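# Assemble two printed parts to match the stand's model

## Task

Join the two printed parts so that they form the same assembly as the completed example displayed on the stand.

## Robot and tools

Robot: two arms, left_arm and right_arm, each ending in a two-finger gripper. Base poses in the scene frame: left_arm at (-0.051, +0.346, 0) m, quat_wxyz (+1.000, 0, 0, -0.002); right_arm at (+0.057, -0.530, 0) m, quat_wxyz (+1.000, 0, 0, +0.013).

Frames: every pose, target and velocity is in the scene frame. Its origin sits at table-top height, halfway between the nominal bases. +z is up, +x points out over the table, and left_arm is on the +y side. Arm names do not match the left or right side of images. On each gripper, the fingers extend along its own +z and open and close along its own y. end_effector_position is the point between the pads when they are shut. The fingertips stick out about 33 mm past it when the gap is 40 mm or less, and only 9 mm when fully open. Reported poses can be off by a few centimetres, more at long reach.

Fingers: left_arm's fingers can fold. Grip with the outer quarter of the pads, near the tips, for a normal squeeze. A grip closer to the palm may hold a narrow part loosely or drop it, and may crush a wide one. Pushing a fingertip onto a surface folds it easily unless the gripper is fully shut, and a move can then continue past the surface almost unnoticed. right_arm's fingers are rigid.

The 20-number row: one flat list covering both arms. Numbers 1-10 are left_arm: x, y, z (metres), then qw, qx, qy, qz (w first), then gripper position, force_limit, speed. Numbers 11-20 are the same ten for right_arm. x, y, z and the quaternion give an absolute pose for the gripper in the scene frame. They are not offsets. The last three numbers of each arm run from -1 to 1. Gripper position: +1 is open (140 mm), about -0.8 is where the pads touch, and -1 keeps closing until blocked. speed: about 30 mm/s at -1, 140 at 0, 250 at +1. force_limit with a slow close (speed -1), on parts up to 40 mm wide: about 14 N at -1, 19 N just below 0, 40 N at 0, 58 N at +1. A quicker close squeezes harder: about 64 N at speed 0 and 116 N at +1 from a centimetre or more away. Both start at +1. To keep an arm still, resend the pose it last reported before holding, plus its current gripper numbers. To keep an orientation, resend your commanded quaternion rather than the drifted reported one.

Tools:
- execute_actions(actions, cameras): actions is a list of actions. Each action is up to 15 rows, one per 1/30 s step, and lasts 0.5 s. A short action repeats its last row. If any target is more than 0.6 m from that gripper's current position along any gripper axis, the action is rejected for both arms. cameras is a list of names, ["all"] or []. By default, images come only with an empty actions list.
- move(target, speed, blend, stop_force, zero, blocking, cameras): straight-line path to one row or a list of up to 15 rows. speed is in m/s, 0.002 to 3.6, default 0.25; rotation is capped at twice that in rad/s. blend (m) rounds the corners of a list. stop_force (N, 3 to 120) ends an arm's path on contact. Do not rely on it while the gripper turns. Leave it out when backing off a contact. zero (default true) re-zeros force first. blocking=false returns after about 0.5 s and cannot be combined with stop_force. Paths cap at 10 s and do not avoid obstacles. Route around an arm's own base. In a list, use the same finger numbers in every row.
- wait(seconds 0 to 10), stop(), zoom_image(camera, region [x0, y0, x1, y1] in pixels, at most 504 by 504, on the latest image), zero_wrist_force(arm), finished_scene(scene 1).
Cameras: cam_high, cam_low, cam_bench, cam_left_wrist, cam_right_wrist, each 672x504.

Controller: each step, the commanded orientation is clipped to within 32 degrees of the measured one. One action may fall short, so check "Hand target" and command the rest. Motion lags commands by about 0.09 to 0.22 s. Fast motion can overshoot. A clearance check blocks commands that bring the arms too close, but it is not a guarantee.

Result lines: end_effector_position, end_effector_quat_wxyz and velocities for each gripper. Hand target and Tool commands show the current commands. Joint velocities may say "within noise". Joint positions and joint torques are given in joint order. Wrist force and Wrist torque are in the gripper's own axes, with a third line for the peak since the last shown reading. object_status: 0 moving, 1 blocked while opening, 2 blocked while closing (a grip), 3 at the commanded position or pads touching. position_measured is in counts: 3 open, about 75 = 100 mm, 139 = 60 mm, 200 = 20 mm, 230 pads touching. move adds a "move:" line: done, off_target, moving, held or fault, plus limits=paced (pose clipped) or limits=held (steps withheld).

Gripping: close with position -1 and confirm object_status 2. To grip harder while at 2, raise force_limit and change position to -0.98, or back to -1. To grip more softly, open and close again slowly.

Avoid: a force near 150 N (plus or minus 25) on any part of an arm, or joint torques at the limits (141 N m for shoulder and elbow, 26.3 N m for the wrists). Either stops that arm for 10 s. Commanding a pose even slightly beyond a firm contact can trigger this. Motors reaching 85 °C lock the arm for 30 to 60 s. Holding loads or keeping an arm stretched heats them. Never let a part drop, leave the table, or be released while moving. Avoid hard impacts, and any contact between the two arms, including one gripper squeezing the other's fingers. The assembly must stay put once the robot lets go.

Each tool is called after "Request:" by a JSON object that holds its "fn" and its "kwargs".

## Session

Request:
{"fn": "execute_actions", "kwargs": {"actions": []}}

Scene clock: 0.00 s.
left_arm: end_effector_position=(+0.2870, +0.6517, +0.1184) position_measured=3 object_status=3 end_effector_quat_wxyz=(+0.481, -0.455, -0.525, -0.535) | right_arm: end_effector_position=(+0.7465, -0.3203, +0.2885) position_measured=3 object_status=3 end_effector_quat_wxyz=(-0.084, +0.602, +0.742, +0.283)
Joint positions: left_arm=[-0.41 -1.204 2.32 -1.033 -0.432 -0.199] | right_arm=[-0.165 -1.28 1.385 -1.846 -0.994 1.275]
Joint velocities: within noise
Joint torques (N m): no reading
Wrist force (N): no reading
Wrist torque (N m): no reading
Wrist force, peak (N): no reading
Hand target: left_arm +0.2870, +0.6517, +0.1184; +0.481, -0.455, -0.525, -0.535 | right_arm +0.7465, -0.3203, +0.2885; -0.084, +0.602, +0.742, +0.283
Tool commands: left_gripper/position=+1.0 left_gripper/force_limit=+1.0 left_gripper/speed=+1.0 right_gripper/position=+1.0 right_gripper/force_limit=+1.0 right_gripper/speed=+1.0

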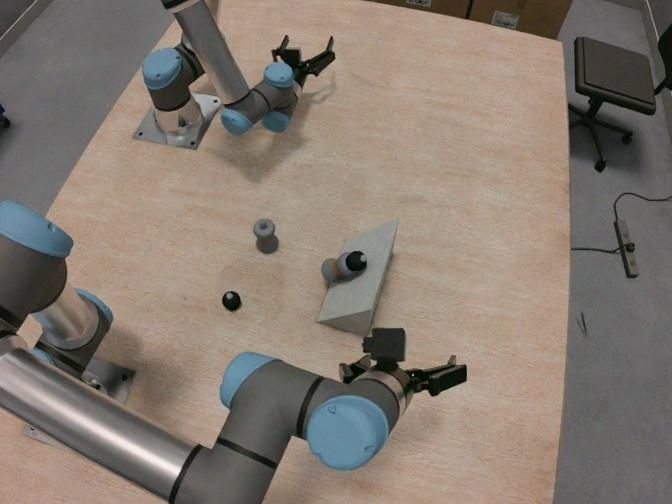

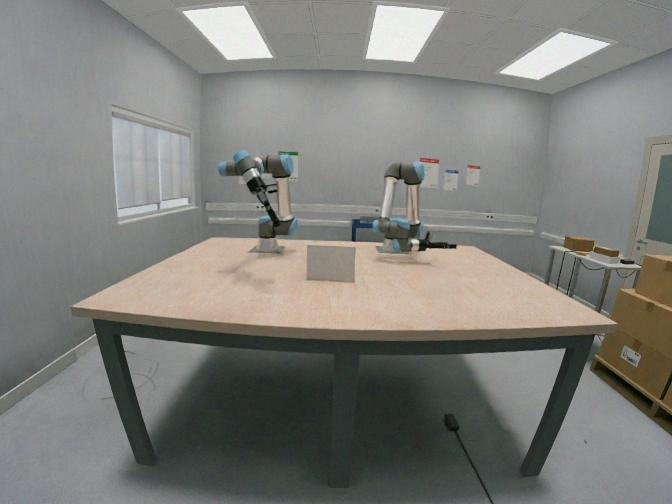

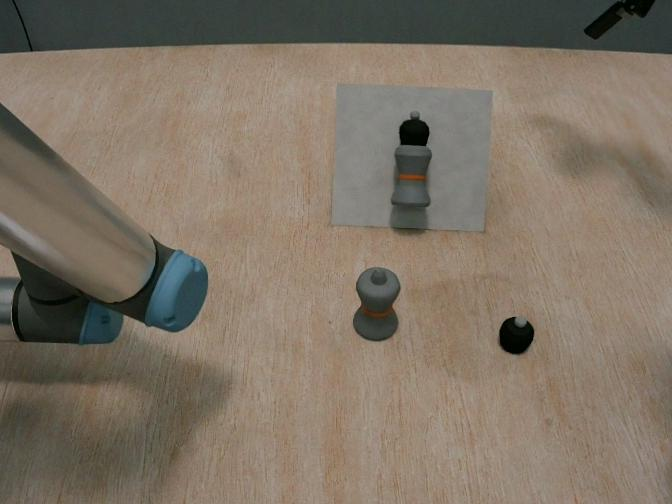

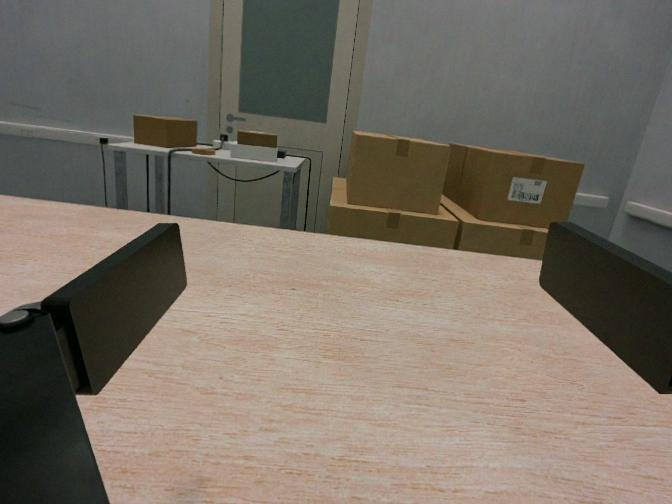

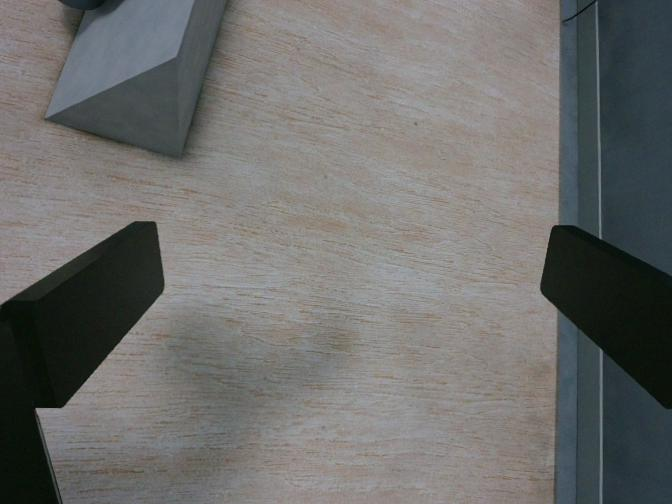

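Request:
{"fn": "zoom_image", "kwargs": {"camera": "cam_bench", "region": [320, 80, 560, 370]}}

Request:
{"fn": "zoom_image", "kwargs": {"camera": "cam_high", "region": [200, 200, 420, 340]}}

Request:
{"fn": "zoom_image", "kwargs": {"camera": "cam_bench", "region": [330, 240, 560, 370]}}

Scaled by 1.738 from the camera's 672x504 image, which has a finer 960x720 frame.

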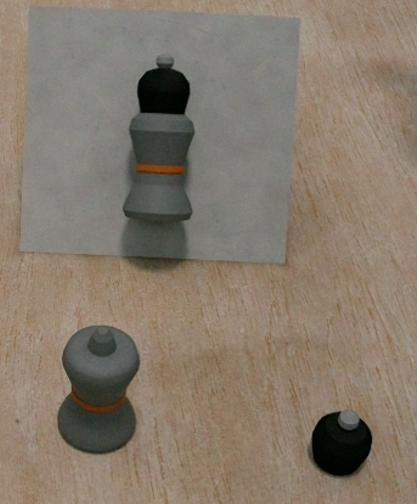

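Scaled by 2.291 from the camera's 672x504 image, which has a finer 960x720 frame.

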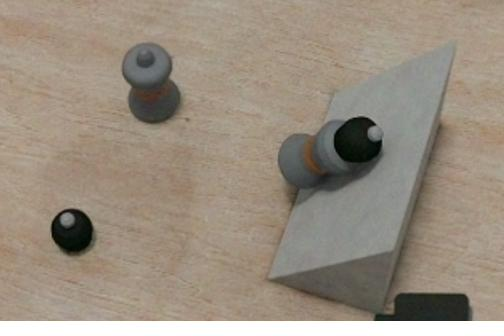

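Scaled by 2.191 from the camera's 672x504 image, which has a finer 960x720 frame.

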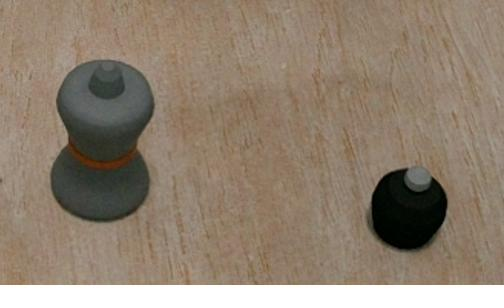

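Request:
{"fn": "move", "kwargs": {"target": [[0.287,0.6517,0.1184,0.481,-0.455,-0.525,-0.535,1,1,1,0.60,-0.32,0.40,0,0.7071,0.7071,0,1,1,1],[0.287,0.6517,0.1184,0.481,-0.455,-0.525,-0.535,1,1,1,0.40,-0.27,0.36,0,0.7071,0.7071,0,1,1,1]], "blend": 0.05, "speed": 0.4, "cameras": ["all"]}}

Scene clock: 4.20 s.
left_arm: end_effector_position=(+0.2870, +0.6517, +0.1184) position_measured=3 object_status=3 end_effector_quat_wxyz=(+0.481, -0.455, -0.525, -0.535) | right_arm: end_effector_position=(+0.4001, -0.2700, +0.3600) position_measured=3 object_status=3 end_effector_quat_wxyz=(+0.000, +0.707, +0.707, +0.000)
Joint positions: left_arm=[-0.41 -1.204 2.319 -1.032 -0.433 -0.2] | right_arm=[0.307 -1.741 1.51 -1.34 -1.571 1.904]
Joint torques (N m): left_arm=[9.88 -12.45 -20.77 2.4 -1.9 -2.09] | right_arm=[12.24 -31.02 -18.24 -5.83 -1.27 1.67]
Wrist force (N): left_arm=[0.2 -0.1 0.0] | right_arm=[0.3 0.7 -0.1]
Wrist torque (N m): left_arm=[-0.02 -0.04 0.07] | right_arm=[0.10 0.03 -0.10]
Wrist force, peak (N): left_arm=[0.2 -0.1 -0.4] | right_arm=[-1.8 0.2 0.4]
Hand target: left_arm +0.2870, +0.6517, +0.1184; +0.481, -0.455, -0.525, -0.535 | right_arm +0.4000, -0.2700, +0.3600; +0.000, +0.707, +0.707, +0.000
Off the commanded pose: left_arm 0.000 m, 0 deg | right_arm 0.000 m, 0 deg.
move: done

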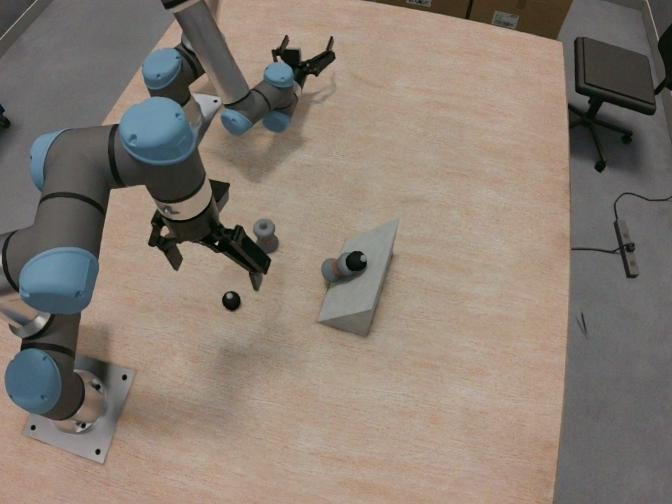

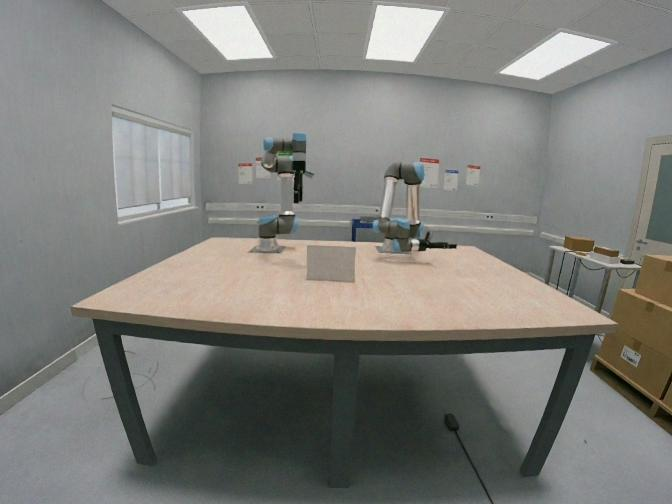

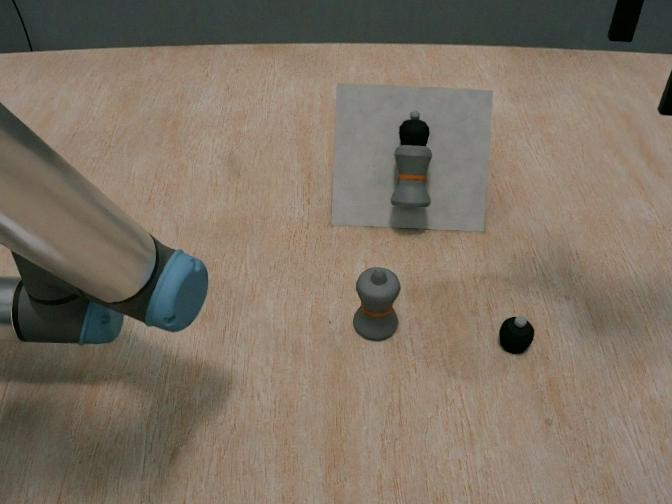

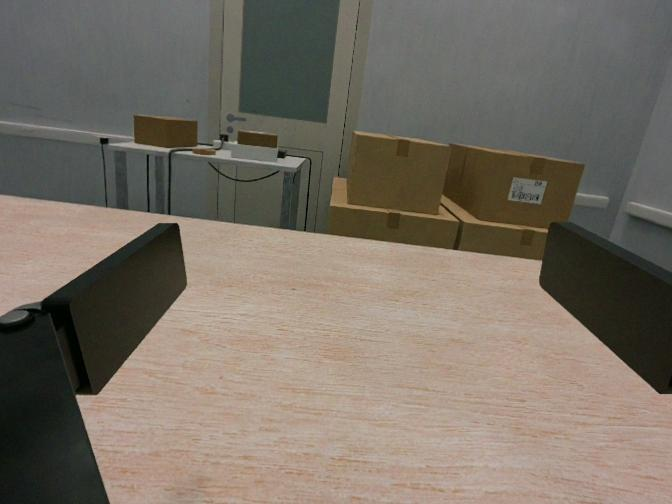

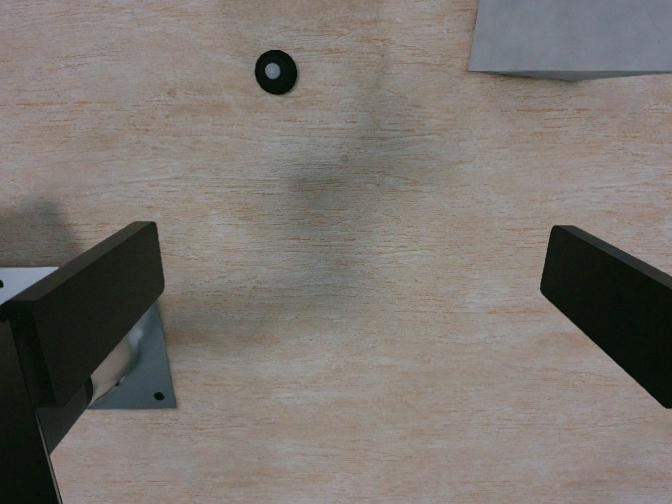

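Request:
{"fn": "move", "kwargs": {"target": [0.287,0.6517,0.1184,0.481,-0.455,-0.525,-0.535,1,1,1,0.40,-0.12,0.36,0,0.7071,0.7071,0,1,1,1], "speed": 0.4, "cameras": ["cam_right_wrist", "cam_high"]}}

Scene clock: 5.90 s.
left_arm: end_effector_position=(+0.2870, +0.6517, +0.1184) position_measured=3 object_status=3 end_effector_quat_wxyz=(+0.481, -0.455, -0.525, -0.535) | right_arm: end_effector_position=(+0.4000, -0.1201, +0.3600) position_measured=3 object_status=3 end_effector_quat_wxyz=(+0.000, +0.707, +0.707, +0.000)
Joint positions: left_arm=[-0.41 -1.204 2.319 -1.032 -0.433 -0.2] | right_arm=[0.596 -1.488 1.269 -1.352 -1.571 2.192]
Joint torques (N m): left_arm=[9.63 -11.94 -20.34 2.4 -1.84 -2.13] | right_arm=[12.1 -15.59 -28.2 0.3 -1.55 1.82]
Wrist force (N): left_arm=[0.2 0.0 0.0] | right_arm=[0.1 0.5 0.4]
Wrist torque (N m): left_arm=[0.00 -0.03 0.07] | right_arm=[0.05 0.04 -0.08]
Wrist force, peak (N): left_arm=[0.4 -0.1 -0.1] | right_arm=[-2.8 1.3 0.0]
Hand target: left_arm +0.2870, +0.6517, +0.1184; +0.481, -0.455, -0.525, -0.535 | right_arm +0.4000, -0.1200, +0.3600; +0.000, +0.707, +0.707, +0.000
Off the commanded pose: left_arm 0.000 m, 0 deg | right_arm 0.000 m, 0 deg.
move: done
Images, in order (width x height): cam_high 672x504, cam_right_wrist 672x504.

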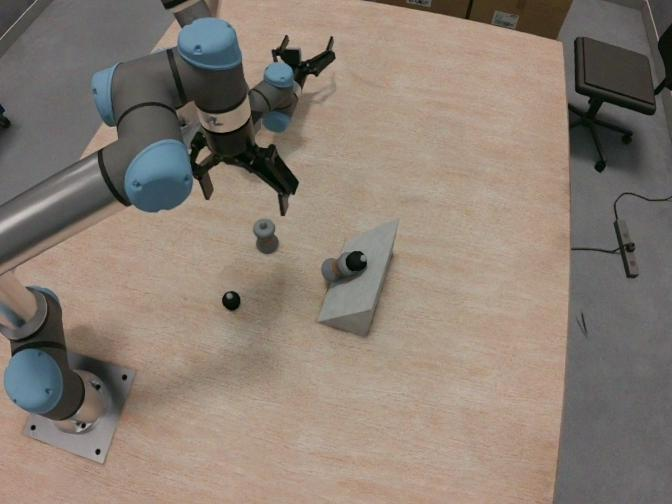

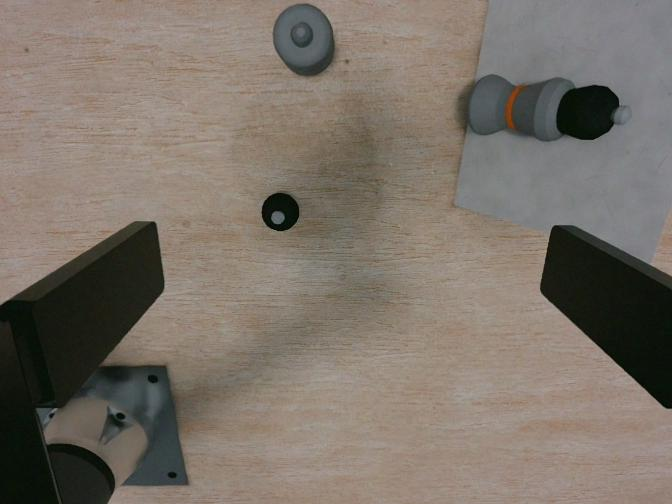

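Request:
{"fn": "move", "kwargs": {"target": [0.287,0.6517,0.1184,0.481,-0.455,-0.525,-0.535,1,1,1,0.35,-0.09,0.24,0,0.7071,0.7071,0,1,1,1], "speed": 0.4, "cameras": ["cam_right_wrist"]}}

Request:
{"fn": "zoom_image", "kwargs": {"camera": "cam_right_wrist", "region": [220, 0, 420, 130]}}

Request:
{"fn": "zoom_image", "kwargs": {"camera": "cam_right_wrist", "region": [240, 220, 400, 330]}}

Scene clock: 10.67 s.
left_arm: end_effector_position=(+0.2870, +0.6517, +0.1184) position_measured=3 object_status=3 end_effector_quat_wxyz=(+0.481, -0.455, -0.525, -0.535) | right_arm: end_effector_position=(+0.3500, -0.0900, +0.2401) position_measured=3 object_status=3 end_effector_quat_wxyz=(+0.000, +0.707, +0.707, +0.000)
Joint positions: left_arm=[-0.41 -1.204 2.319 -1.032 -0.433 -0.2] | right_arm=[0.702 -1.52 1.612 -1.662 -1.571 2.298]
Joint torques (N m): left_arm=[8.96 -12.48 -21.62 2.28 -1.8 -2.15] | right_arm=[11.5 -42.92 -17.84 -5.99 -1.42 1.44]
Wrist force (N): left_arm=[0.3 0.0 0.0] | right_arm=[0.3 0.5 -0.1]
Wrist torque (N m): left_arm=[0.00 -0.05 0.07] | right_arm=[0.06 0.03 -0.12]
Wrist force, peak (N): left_arm=[0.6 -0.2 -0.2] | right_arm=[-0.7 1.6 -2.0]
Hand target: left_arm +0.2870, +0.6517, +0.1184; +0.481, -0.455, -0.525, -0.535 | right_arm +0.3500, -0.0900, +0.2400; +0.000, +0.707, +0.707, +0.000
Off the commanded pose: left_arm 0.000 m, 0 deg | right_arm 0.000 m, 0 deg.
move: done
Images, in order (width x height): cam_right_wrist 672x504.

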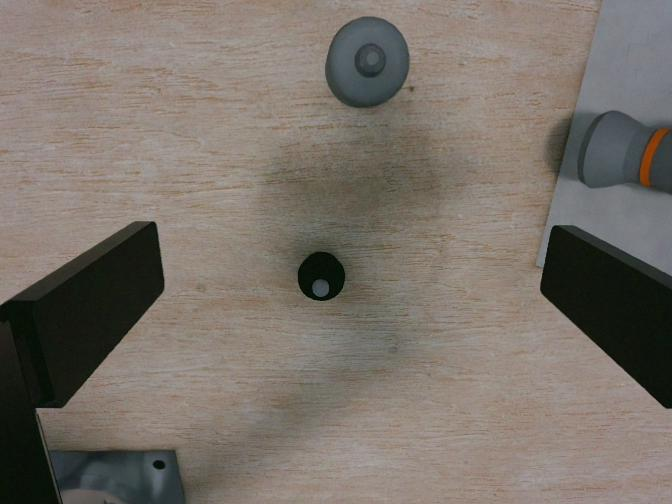

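Scaled by 2.520 from the camera's 672x504 image, which has a finer 960x720 frame.

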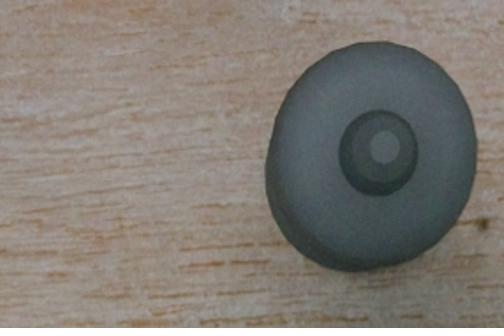

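Scaled by 3.150 from the camera's 672x504 image, which has a finer 960x720 frame.

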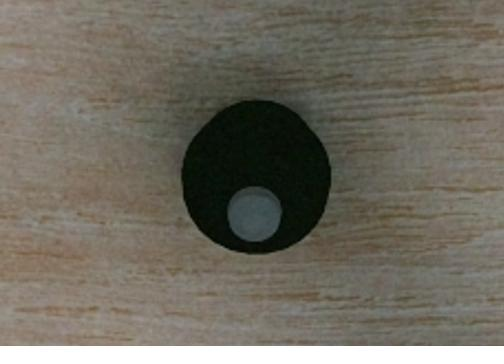

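Request:
{"fn": "move", "kwargs": {"target": [0.287,0.6517,0.1184,0.481,-0.455,-0.525,-0.535,1,1,1,0.332,-0.192,0.14,0,0.7071,0.7071,0,0.4,1,0], "speed": 0.3, "cameras": ["cam_right_wrist", "cam_bench"]}}

Scene clock: 12.37 s.
left_arm: end_effector_position=(+0.2870, +0.6517, +0.1184) position_measured=3 object_status=3 end_effector_quat_wxyz=(+0.481, -0.455, -0.525, -0.535) | right_arm: end_effector_position=(+0.3320, -0.1919, +0.1400) position_measured=78 object_status=3 end_effector_quat_wxyz=(+0.000, +0.707, +0.707, +0.000)
Joint positions: left_arm=[-0.41 -1.204 2.319 -1.032 -0.433 -0.2] | right_arm=[0.551 -1.697 2.043 -1.917 -1.571 2.147]
Joint torques (N m): left_arm=[8.21 -12.66 -20.65 2.42 -1.85 -1.94] | right_arm=[-9.39 -33.5 -14.09 -5.88 1.59 -1.65]
Wrist force (N): left_arm=[0.1 -0.1 -0.1] | right_arm=[0.2 0.4 0.1]
Wrist torque (N m): left_arm=[-0.02 -0.02 0.08] | right_arm=[0.04 0.03 0.03]
Wrist force, peak (N): left_arm=[0.3 -0.1 -0.2] | right_arm=[-1.4 0.3 1.7]
Hand target: left_arm +0.2870, +0.6517, +0.1184; +0.481, -0.455, -0.525, -0.535 | right_arm +0.3320, -0.1920, +0.1400; +0.000, +0.707, +0.707, +0.000
Off the commanded pose: left_arm 0.000 m, 0 deg | right_arm 0.000 m, 0 deg.
move: done
Images, in order (width x height): cam_bench 672x504, cam_right_wrist 672x504.

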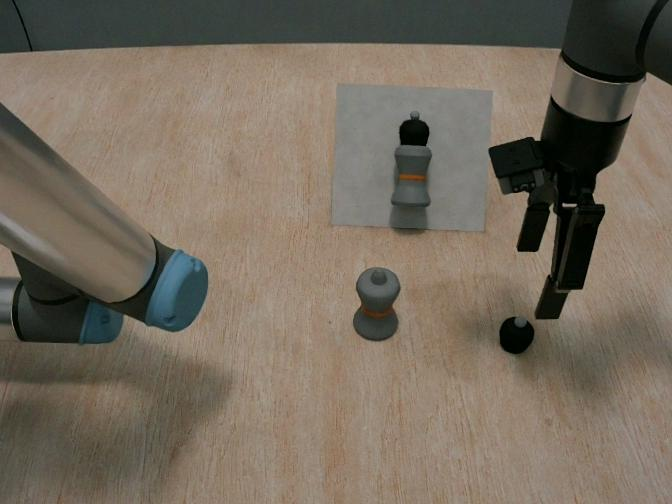

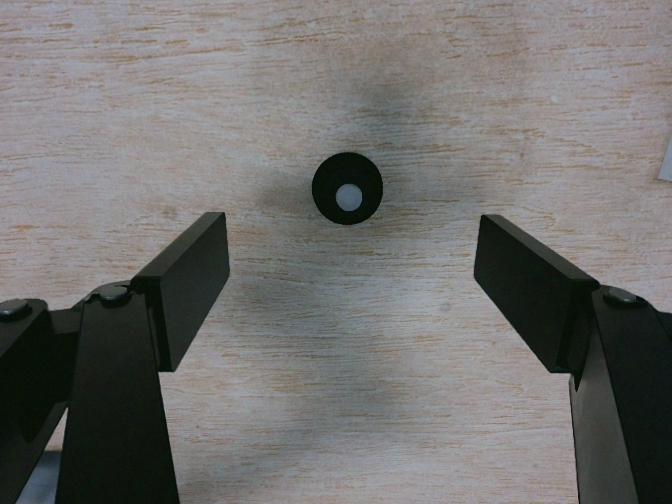

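Request:
{"fn": "move", "kwargs": {"target": [[0.287,0.6517,0.1184,0.481,-0.455,-0.525,-0.535,1,1,1,0.333,-0.193,0.044,0,0.7071,0.7071,0,0.4,1,0],[0.287,0.6517,0.1184,0.481,-0.455,-0.525,-0.535,1,1,1,0.333,-0.193,0.044,0,0.7071,0.7071,0,-1,0,-1]], "speed": 0.2, "cameras": ["cam_right_wrist", "cam_bench"]}}

Scene clock: 16.87 s.
left_arm: end_effector_position=(+0.2870, +0.6517, +0.1184) position_measured=3 object_status=3 end_effector_quat_wxyz=(+0.481, -0.455, -0.525, -0.535) | right_arm: end_effector_position=(+0.3330, -0.1930, +0.0440) position_measured=170 object_status=0 end_effector_quat_wxyz=(+0.000, +0.707, +0.707, +0.000)
Joint positions: left_arm=[-0.41 -1.204 2.319 -1.032 -0.433 -0.2] | right_arm=[0.547 -1.573 2.207 -2.205 -1.571 2.144]
Joint torques (N m): left_arm=[8.39 -12.9 -20.6 2.18 -1.7 -1.92] | right_arm=[11.23 -8.01 -11.9 -4.38 1.57 1.66]
Wrist force (N): left_arm=[0.1 0.0 0.1] | right_arm=[-3.1 -3.7 -21.0]
Wrist torque (N m): left_arm=[-0.01 -0.02 0.07] | right_arm=[0.29 0.11 0.00]
Wrist force, peak (N): left_arm=[0.4 0.2 -0.3] | right_arm=[-3.1 -4.1 -21.5]
Hand target: left_arm +0.2870, +0.6517, +0.1184; +0.481, -0.455, -0.525, -0.535 | right_arm +0.3330, -0.1930, +0.0440; +0.000, +0.707, +0.707, +0.000
Off the commanded pose: left_arm 0.000 m, 0 deg | right_arm 0.000 m, 0 deg.
move: done
Images, in order (width x height): cam_bench 672x504, cam_right_wrist 672x504.

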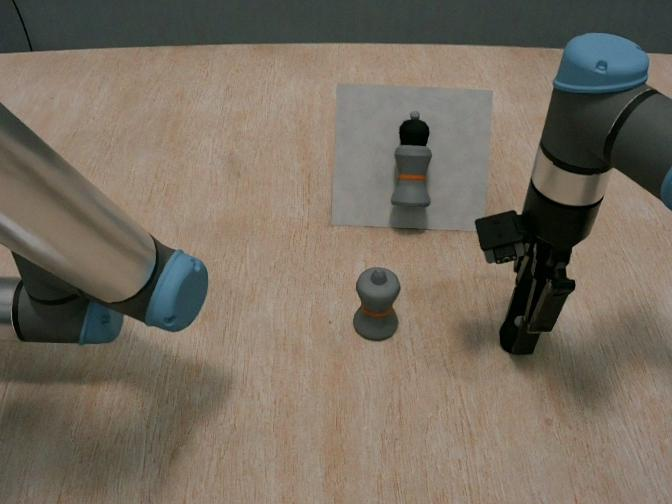

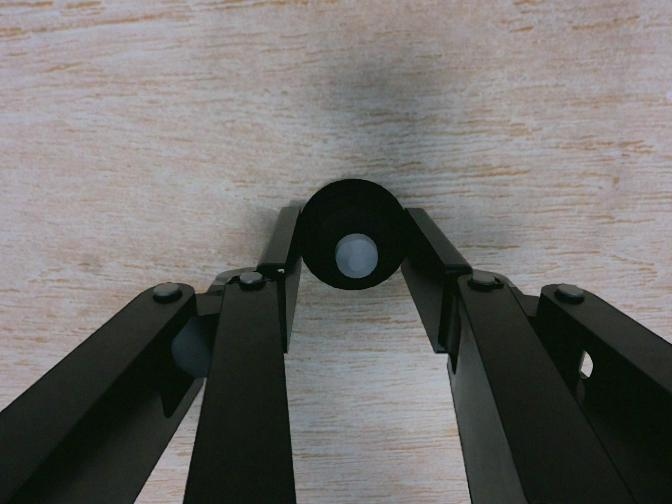

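Request:
{"fn": "wait", "kwargs": {"seconds": 0.5}}

Scene clock: 18.17 s.
left_arm: end_effector_position=(+0.2870, +0.6517, +0.1184) position_measured=3 object_status=3 end_effector_quat_wxyz=(+0.481, -0.455, -0.525, -0.535) | right_arm: end_effector_position=(+0.3330, -0.1930, +0.0440) position_measured=170 object_status=2 end_effector_quat_wxyz=(+0.000, +0.707, +0.707, +0.000)
Joint positions: left_arm=[-0.41 -1.204 2.319 -1.032 -0.433 -0.2] | right_arm=[0.547 -1.573 2.207 -2.205 -1.571 2.144]
Joint torques (N m): left_arm=[8.31 -13.14 -20.63 2.33 -1.74 -1.9] | right_arm=[9.69 -8.31 -12.06 -1.59 0.91 1.63]
Wrist force (N): left_arm=[0.4 0.2 -0.2] | right_arm=[-3.7 -3.8 -21.3]
Wrist torque (N m): left_arm=[0.04 -0.08 0.08] | right_arm=[0.28 0.25 0.00]
Wrist force, peak (N): left_arm=[0.4 0.2 -0.2] | right_arm=[-3.4 -4.1 -21.4]
Hand target: left_arm +0.2870, +0.6517, +0.1184; +0.481, -0.455, -0.525, -0.535 | right_arm +0.3330, -0.1930, +0.0440; +0.000, +0.707, +0.707, +0.000
Tool commands: left_gripper/position=+1.0 left_gripper/force_limit=+1.0 left_gripper/speed=+1.0 right_gripper/position=-1.0 right_gripper/force_limit=+0.0 right_gripper/speed=-1.0
Off the commanded pose: left_arm 0.000 m, 0 deg | right_arm 0.000 m, 0 deg.
wait: 0.50 s; at rest from the start

Request:
{"fn": "move", "kwargs": {"target": [[0.287,0.6517,0.1184,0.481,-0.455,-0.525,-0.535,1,1,1,0.333,-0.193,0.06,0,0.7071,0.7071,0,-1,0,-1],[0.287,0.6517,0.1184,0.481,-0.455,-0.525,-0.535,1,1,1,0.333,-0.193,0.2,0,0.7071,0.7071,0,-1,0,-1]], "speed": [0.1, 0.3], "blend": 0.01, "cameras": ["cam_right_wrist", "cam_bench", "cam_high"]}}

Request:
{"fn": "zoom_image", "kwargs": {"camera": "cam_bench", "region": [440, 80, 600, 340]}}

Scene clock: 19.93 s.
left_arm: end_effector_position=(+0.2870, +0.6517, +0.1184) position_measured=3 object_status=3 end_effector_quat_wxyz=(+0.481, -0.455, -0.525, -0.535) | right_arm: end_effector_position=(+0.3330, -0.1930, +0.1999) position_measured=170 object_status=2 end_effector_quat_wxyz=(+0.000, +0.707, +0.707, +0.000)
Joint positions: left_arm=[-0.41 -1.204 2.319 -1.032 -0.433 -0.2] | right_arm=[0.547 -1.738 1.919 -1.752 -1.571 2.144]
Joint torques (N m): left_arm=[8.72 -12.86 -19.97 2.26 -1.73 -1.69] | right_arm=[-9.83 -27.57 -26.54 -0.23 -1.2 -1.86]
Wrist force (N): left_arm=[0.0 -0.2 -0.1] | right_arm=[0.5 0.6 0.2]
Wrist torque (N m): left_arm=[-0.04 0.00 0.07] | right_arm=[0.09 -0.03 0.00]
Wrist force, peak (N): left_arm=[0.3 0.1 0.2] | right_arm=[-3.3 -4.2 -21.3]
Hand target: left_arm +0.2870, +0.6517, +0.1184; +0.481, -0.455, -0.525, -0.535 | right_arm +0.3330, -0.1930, +0.2000; +0.000, +0.707, +0.707, +0.000
Off the commanded pose: left_arm 0.000 m, 0 deg | right_arm 0.000 m, 0 deg.
move: done; blend cut to 0.008 m at target 1
Images, in order (width x height): cam_high 672x504, cam_bench 672x504, cam_right_wrist 672x504.

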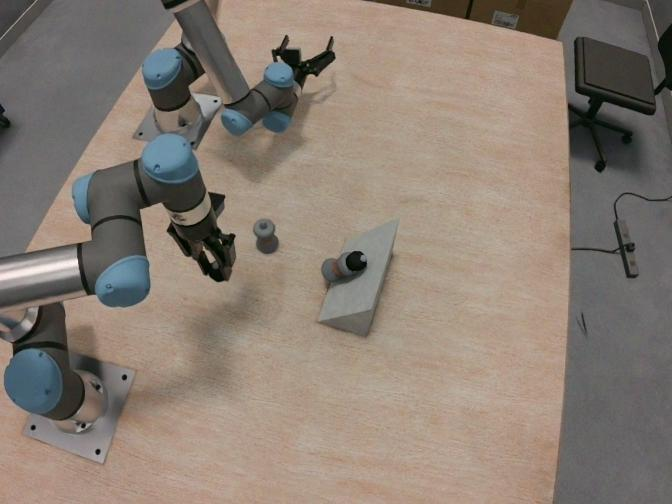

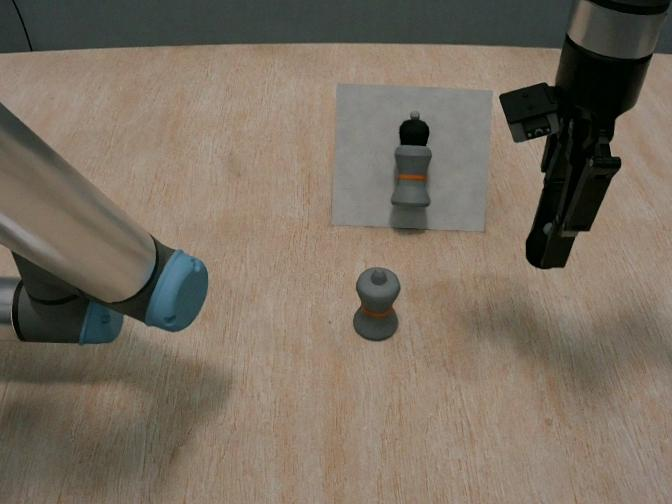

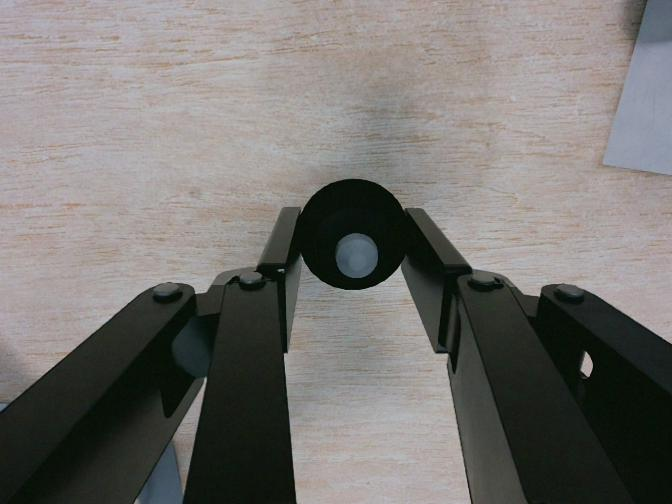

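Scaled by 1.938 from the camera's 672x504 image, which has a finer 960x720 frame.

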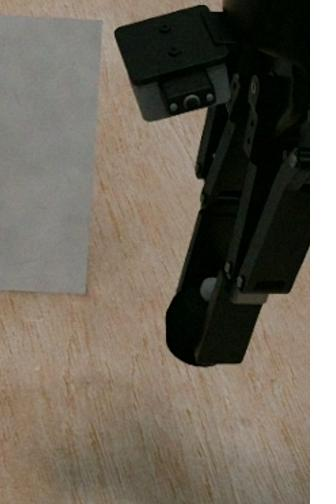

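Request:
{"fn": "move", "kwargs": {"target": [0.287,0.6517,0.1184,0.481,-0.455,-0.525,-0.535,1,1,1,0.36,-0.024,0.31,0,0.7071,0.7071,0,-1,0,-1], "speed": 0.3, "cameras": ["cam_right_wrist", "cam_bench"]}}

Request:
{"fn": "zoom_image", "kwargs": {"camera": "cam_right_wrist", "region": [276, 110, 436, 310]}}

Request:
{"fn": "zoom_image", "kwargs": {"camera": "cam_bench", "region": [320, 0, 480, 350]}}

Scene clock: 25.30 s.
left_arm: end_effector_position=(+0.2870, +0.6517, +0.1184) position_measured=3 object_status=3 end_effector_quat_wxyz=(+0.481, -0.455, -0.525, -0.535) | right_arm: end_effector_position=(+0.3600, -0.0240, +0.3100) position_measured=170 object_status=2 end_effector_quat_wxyz=(+0.000, +0.707, +0.707, +0.000)
Joint positions: left_arm=[-0.41 -1.204 2.319 -1.032 -0.433 -0.2] | right_arm=[0.777 -1.37 1.262 -1.463 -1.571 2.373]
Joint torques (N m): left_arm=[9.34 -12.92 -20.44 2.25 -1.78 -1.83] | right_arm=[11.42 -22.36 -29.03 0.05 -1.03 1.84]
Wrist force (N): left_arm=[0.3 -0.1 0.1] | right_arm=[0.1 0.7 0.2]
Wrist torque (N m): left_arm=[-0.03 -0.07 0.07] | right_arm=[0.10 0.04 -0.09]
Wrist force, peak (N): left_arm=[0.4 -0.2 -0.4] | right_arm=[-1.9 0.6 1.5]
Hand target: left_arm +0.2870, +0.6517, +0.1184; +0.481, -0.455, -0.525, -0.535 | right_arm +0.3600, -0.0240, +0.3100; +0.000, +0.707, +0.707, +0.000
Off the commanded pose: left_arm 0.000 m, 0 deg | right_arm 0.000 m, 0 deg.
move: done
Images, in order (width x height): cam_bench 672x504, cam_right_wrist 672x504.

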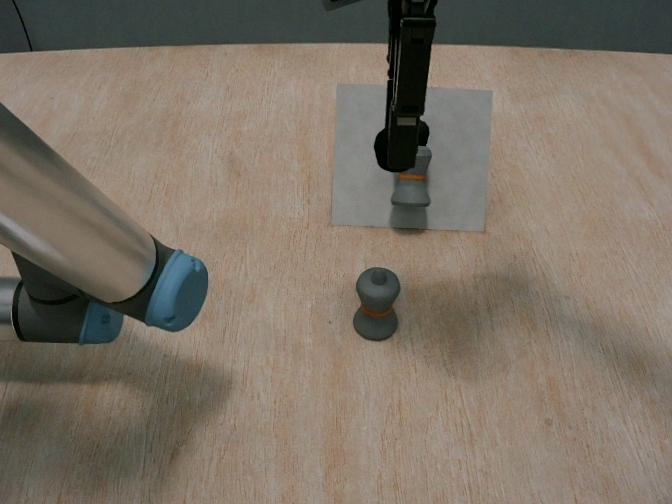

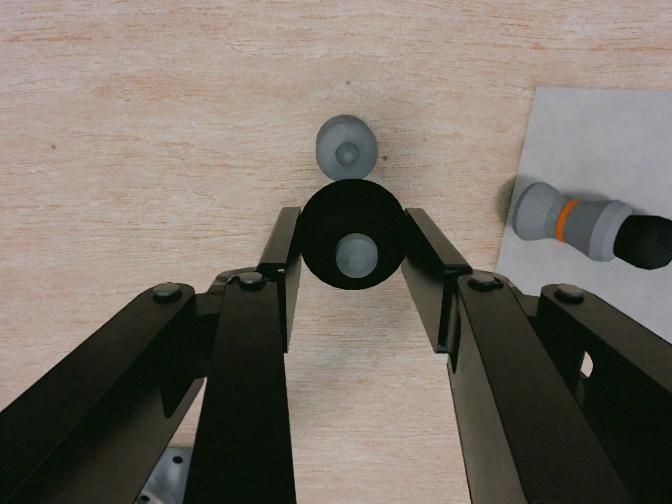

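Scaled by 2.520 from the camera's 672x504 image, which has a finer 960x720 frame.

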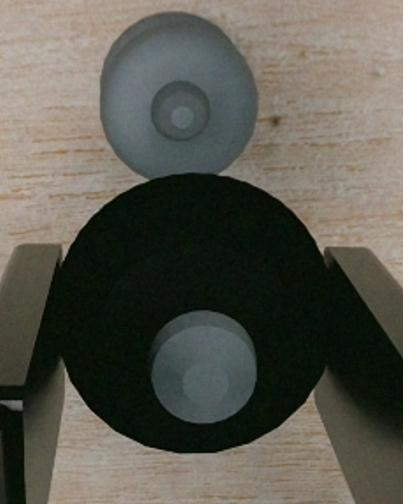

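Scaled by 1.440 from the camera's 672x504 image, which has a finer 960x720 frame.

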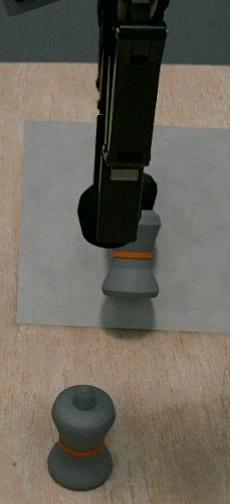

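Request:
{"fn": "move", "kwargs": {"target": [[0.287,0.6517,0.1184,0.481,-0.455,-0.525,-0.535,1,1,1,0.3643,-0.0188,0.16,0,0.7071,0.7071,0,-1,0,-1]], "speed": 0.2, "cameras": ["cam_right_wrist", "cam_bench", "cam_high"]}}

Request:
{"fn": "zoom_image", "kwargs": {"camera": "cam_bench", "region": [330, 200, 450, 350]}}

Request:
{"fn": "zoom_image", "kwargs": {"camera": "cam_high", "region": [200, 160, 320, 280]}}

Scene clock: 27.87 s.
left_arm: end_effector_position=(+0.2870, +0.6517, +0.1184) position_measured=3 object_status=3 end_effector_quat_wxyz=(+0.481, -0.455, -0.525, -0.535) | right_arm: end_effector_position=(+0.3643, -0.0188, +0.1601) position_measured=170 object_status=2 end_effector_quat_wxyz=(+0.000, +0.707, +0.707, +0.000)
Joint positions: left_arm=[-0.41 -1.204 2.319 -1.032 -0.433 -0.2] | right_arm=[0.778 -1.325 1.592 -1.838 -1.571 2.374]
Joint torques (N m): left_arm=[8.25 -12.73 -19.34 2.17 -1.69 -1.73] | right_arm=[10.32 -23.47 -17.59 -5.94 1.46 1.73]
Wrist force (N): left_arm=[0.2 0.0 -0.3] | right_arm=[0.2 1.1 0.6]
Wrist torque (N m): left_arm=[-0.01 -0.05 0.07] | right_arm=[0.20 0.04 -0.11]
Wrist force, peak (N): left_arm=[0.4 -0.2 0.1] | right_arm=[0.0 1.0 2.3]
Hand target: left_arm +0.2870, +0.6517, +0.1184; +0.481, -0.455, -0.525, -0.535 | right_arm +0.3643, -0.0188, +0.1600; +0.000, +0.707, +0.707, +0.000
Off the commanded pose: left_arm 0.000 m, 0 deg | right_arm 0.000 m, 0 deg.
move: done
Images, in order (width x height): cam_high 672x504, cam_bench 672x504, cam_right_wrist 672x504.

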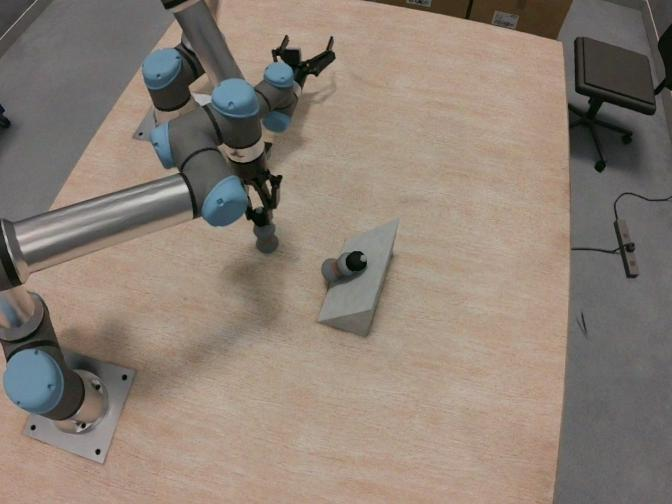

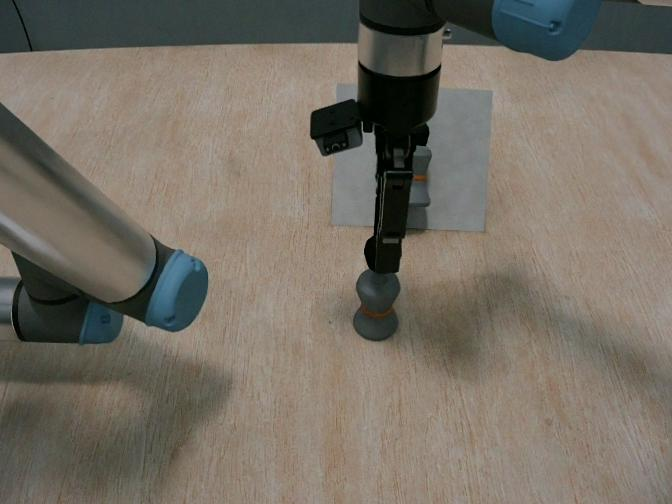

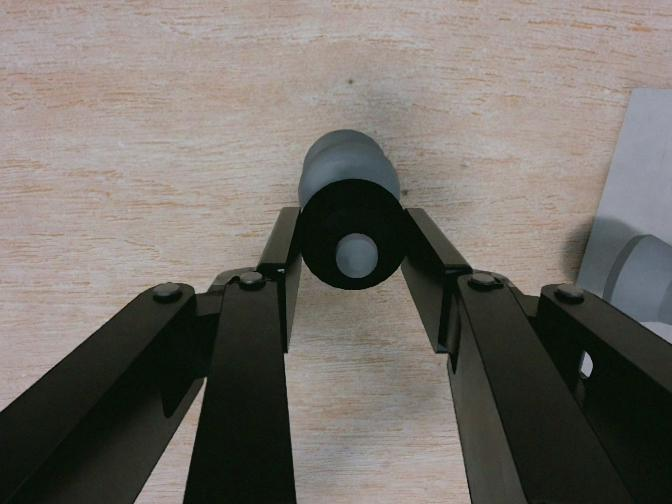

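Scaled by 3.360 from the camera's 672x504 image, which has a finer 960x720 frame.

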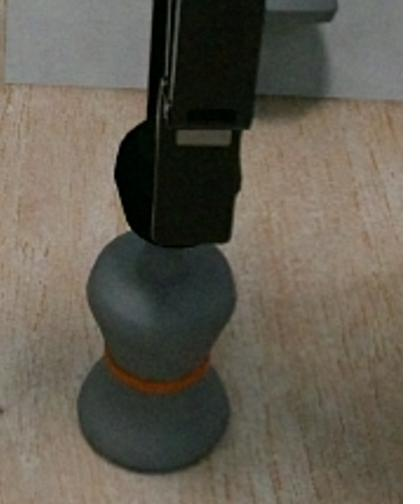

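Scaled by 4.200 from the camera's 672x504 image, which has a finer 960x720 frame.

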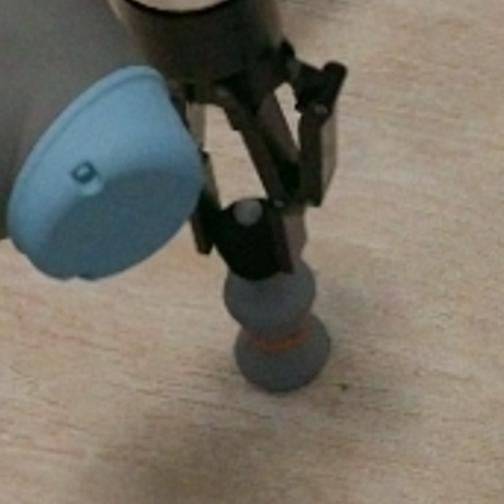

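Request:
{"fn": "move", "kwargs": {"target": [0.287,0.6517,0.1184,0.481,-0.455,-0.525,-0.535,1,1,1,0.3643,-0.0188,0.105,0,0.7071,0.7071,0,-1,0,-1], "speed": 0.025, "stop_force": 6, "cameras": ["cam_bench", "cam_right_wrist", "cam_high"]}}

Request:
{"fn": "zoom_image", "kwargs": {"camera": "cam_bench", "region": [330, 200, 450, 350]}}

Request:
{"fn": "zoom_image", "kwargs": {"camera": "cam_high", "region": [200, 160, 320, 280]}}

Scene clock: 30.83 s.
left_arm: end_effector_position=(+0.2870, +0.6517, +0.1184) position_measured=3 object_status=3 end_effector_quat_wxyz=(+0.481, -0.455, -0.525, -0.535) | right_arm: end_effector_position=(+0.3643, -0.0188, +0.1307) position_measured=170 object_status=2 end_effector_quat_wxyz=(+0.000, +0.707, +0.707, +0.000)
Joint positions: left_arm=[-0.41 -1.204 2.319 -1.032 -0.433 -0.2] | right_arm=[0.778 -1.304 1.644 -1.91 -1.571 2.374]
Joint torques (N m): left_arm=[7.86 -12.22 -20.19 2.17 -1.8 -1.67] | right_arm=[5.82 -46.73 -24.01 1.02 -1.34 1.63]
Wrist force (N): left_arm=[0.3 0.0 -0.2] | right_arm=[2.2 2.4 -6.3]
Wrist torque (N m): left_arm=[-0.01 -0.06 0.07] | right_arm=[-0.06 0.10 -0.12]
Wrist force, peak (N): left_arm=[0.4 0.1 -0.1] | right_arm=[6.9 2.8 -27.6]
Hand target: left_arm +0.2870, +0.6517, +0.1184; +0.481, -0.455, -0.525, -0.535 | right_arm +0.3643, -0.0188, +0.1307; +0.000, +0.707, +0.707, +0.000
Off the commanded pose: left_arm 0.000 m, 0 deg | right_arm 0.026 m, 0 deg.
move: contact (right_arm)
Images, in order (width x height): cam_high 672x504, cam_bench 672x504, cam_right_wrist 672x504.

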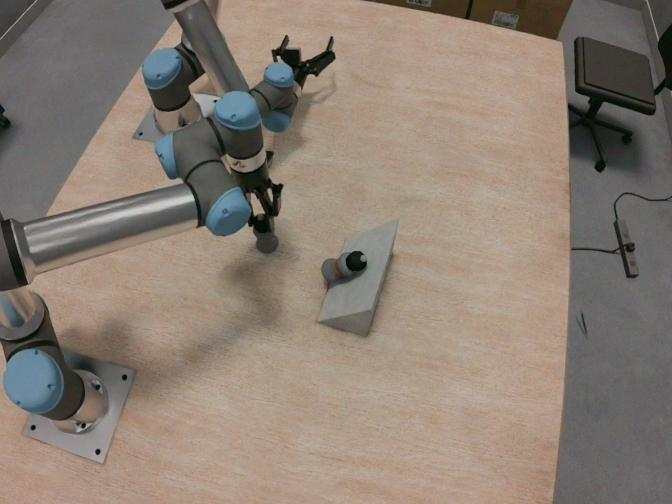

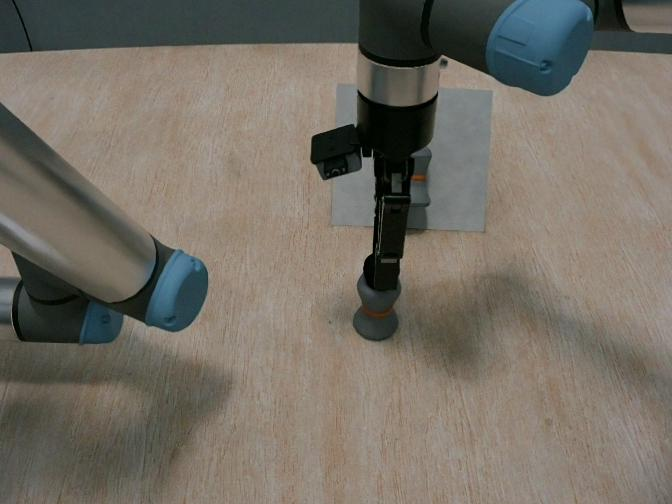

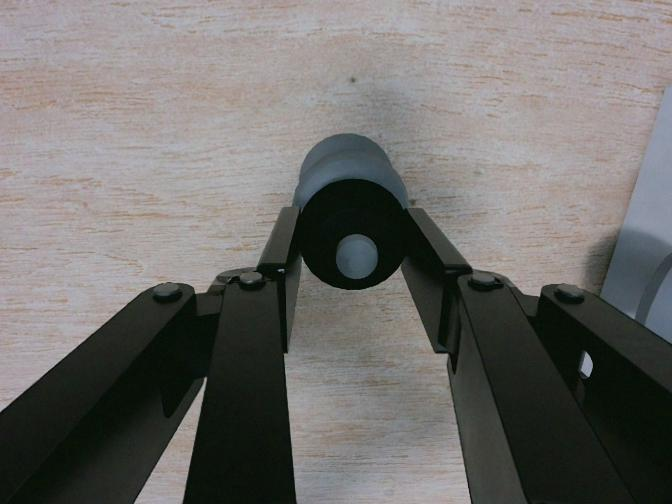

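Scaled by 3.360 from the camera's 672x504 image, which has a finer 960x720 frame.

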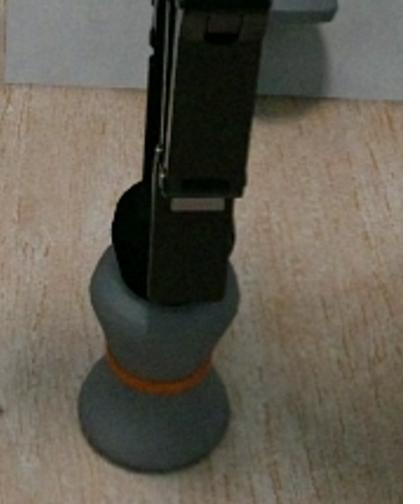

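Scaled by 4.200 from the camera's 672x504 image, which has a finer 960x720 frame.

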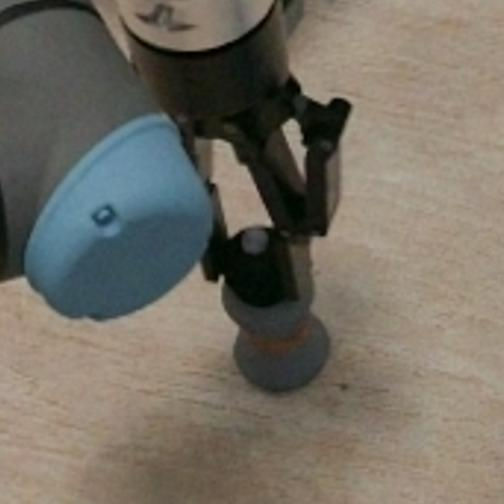

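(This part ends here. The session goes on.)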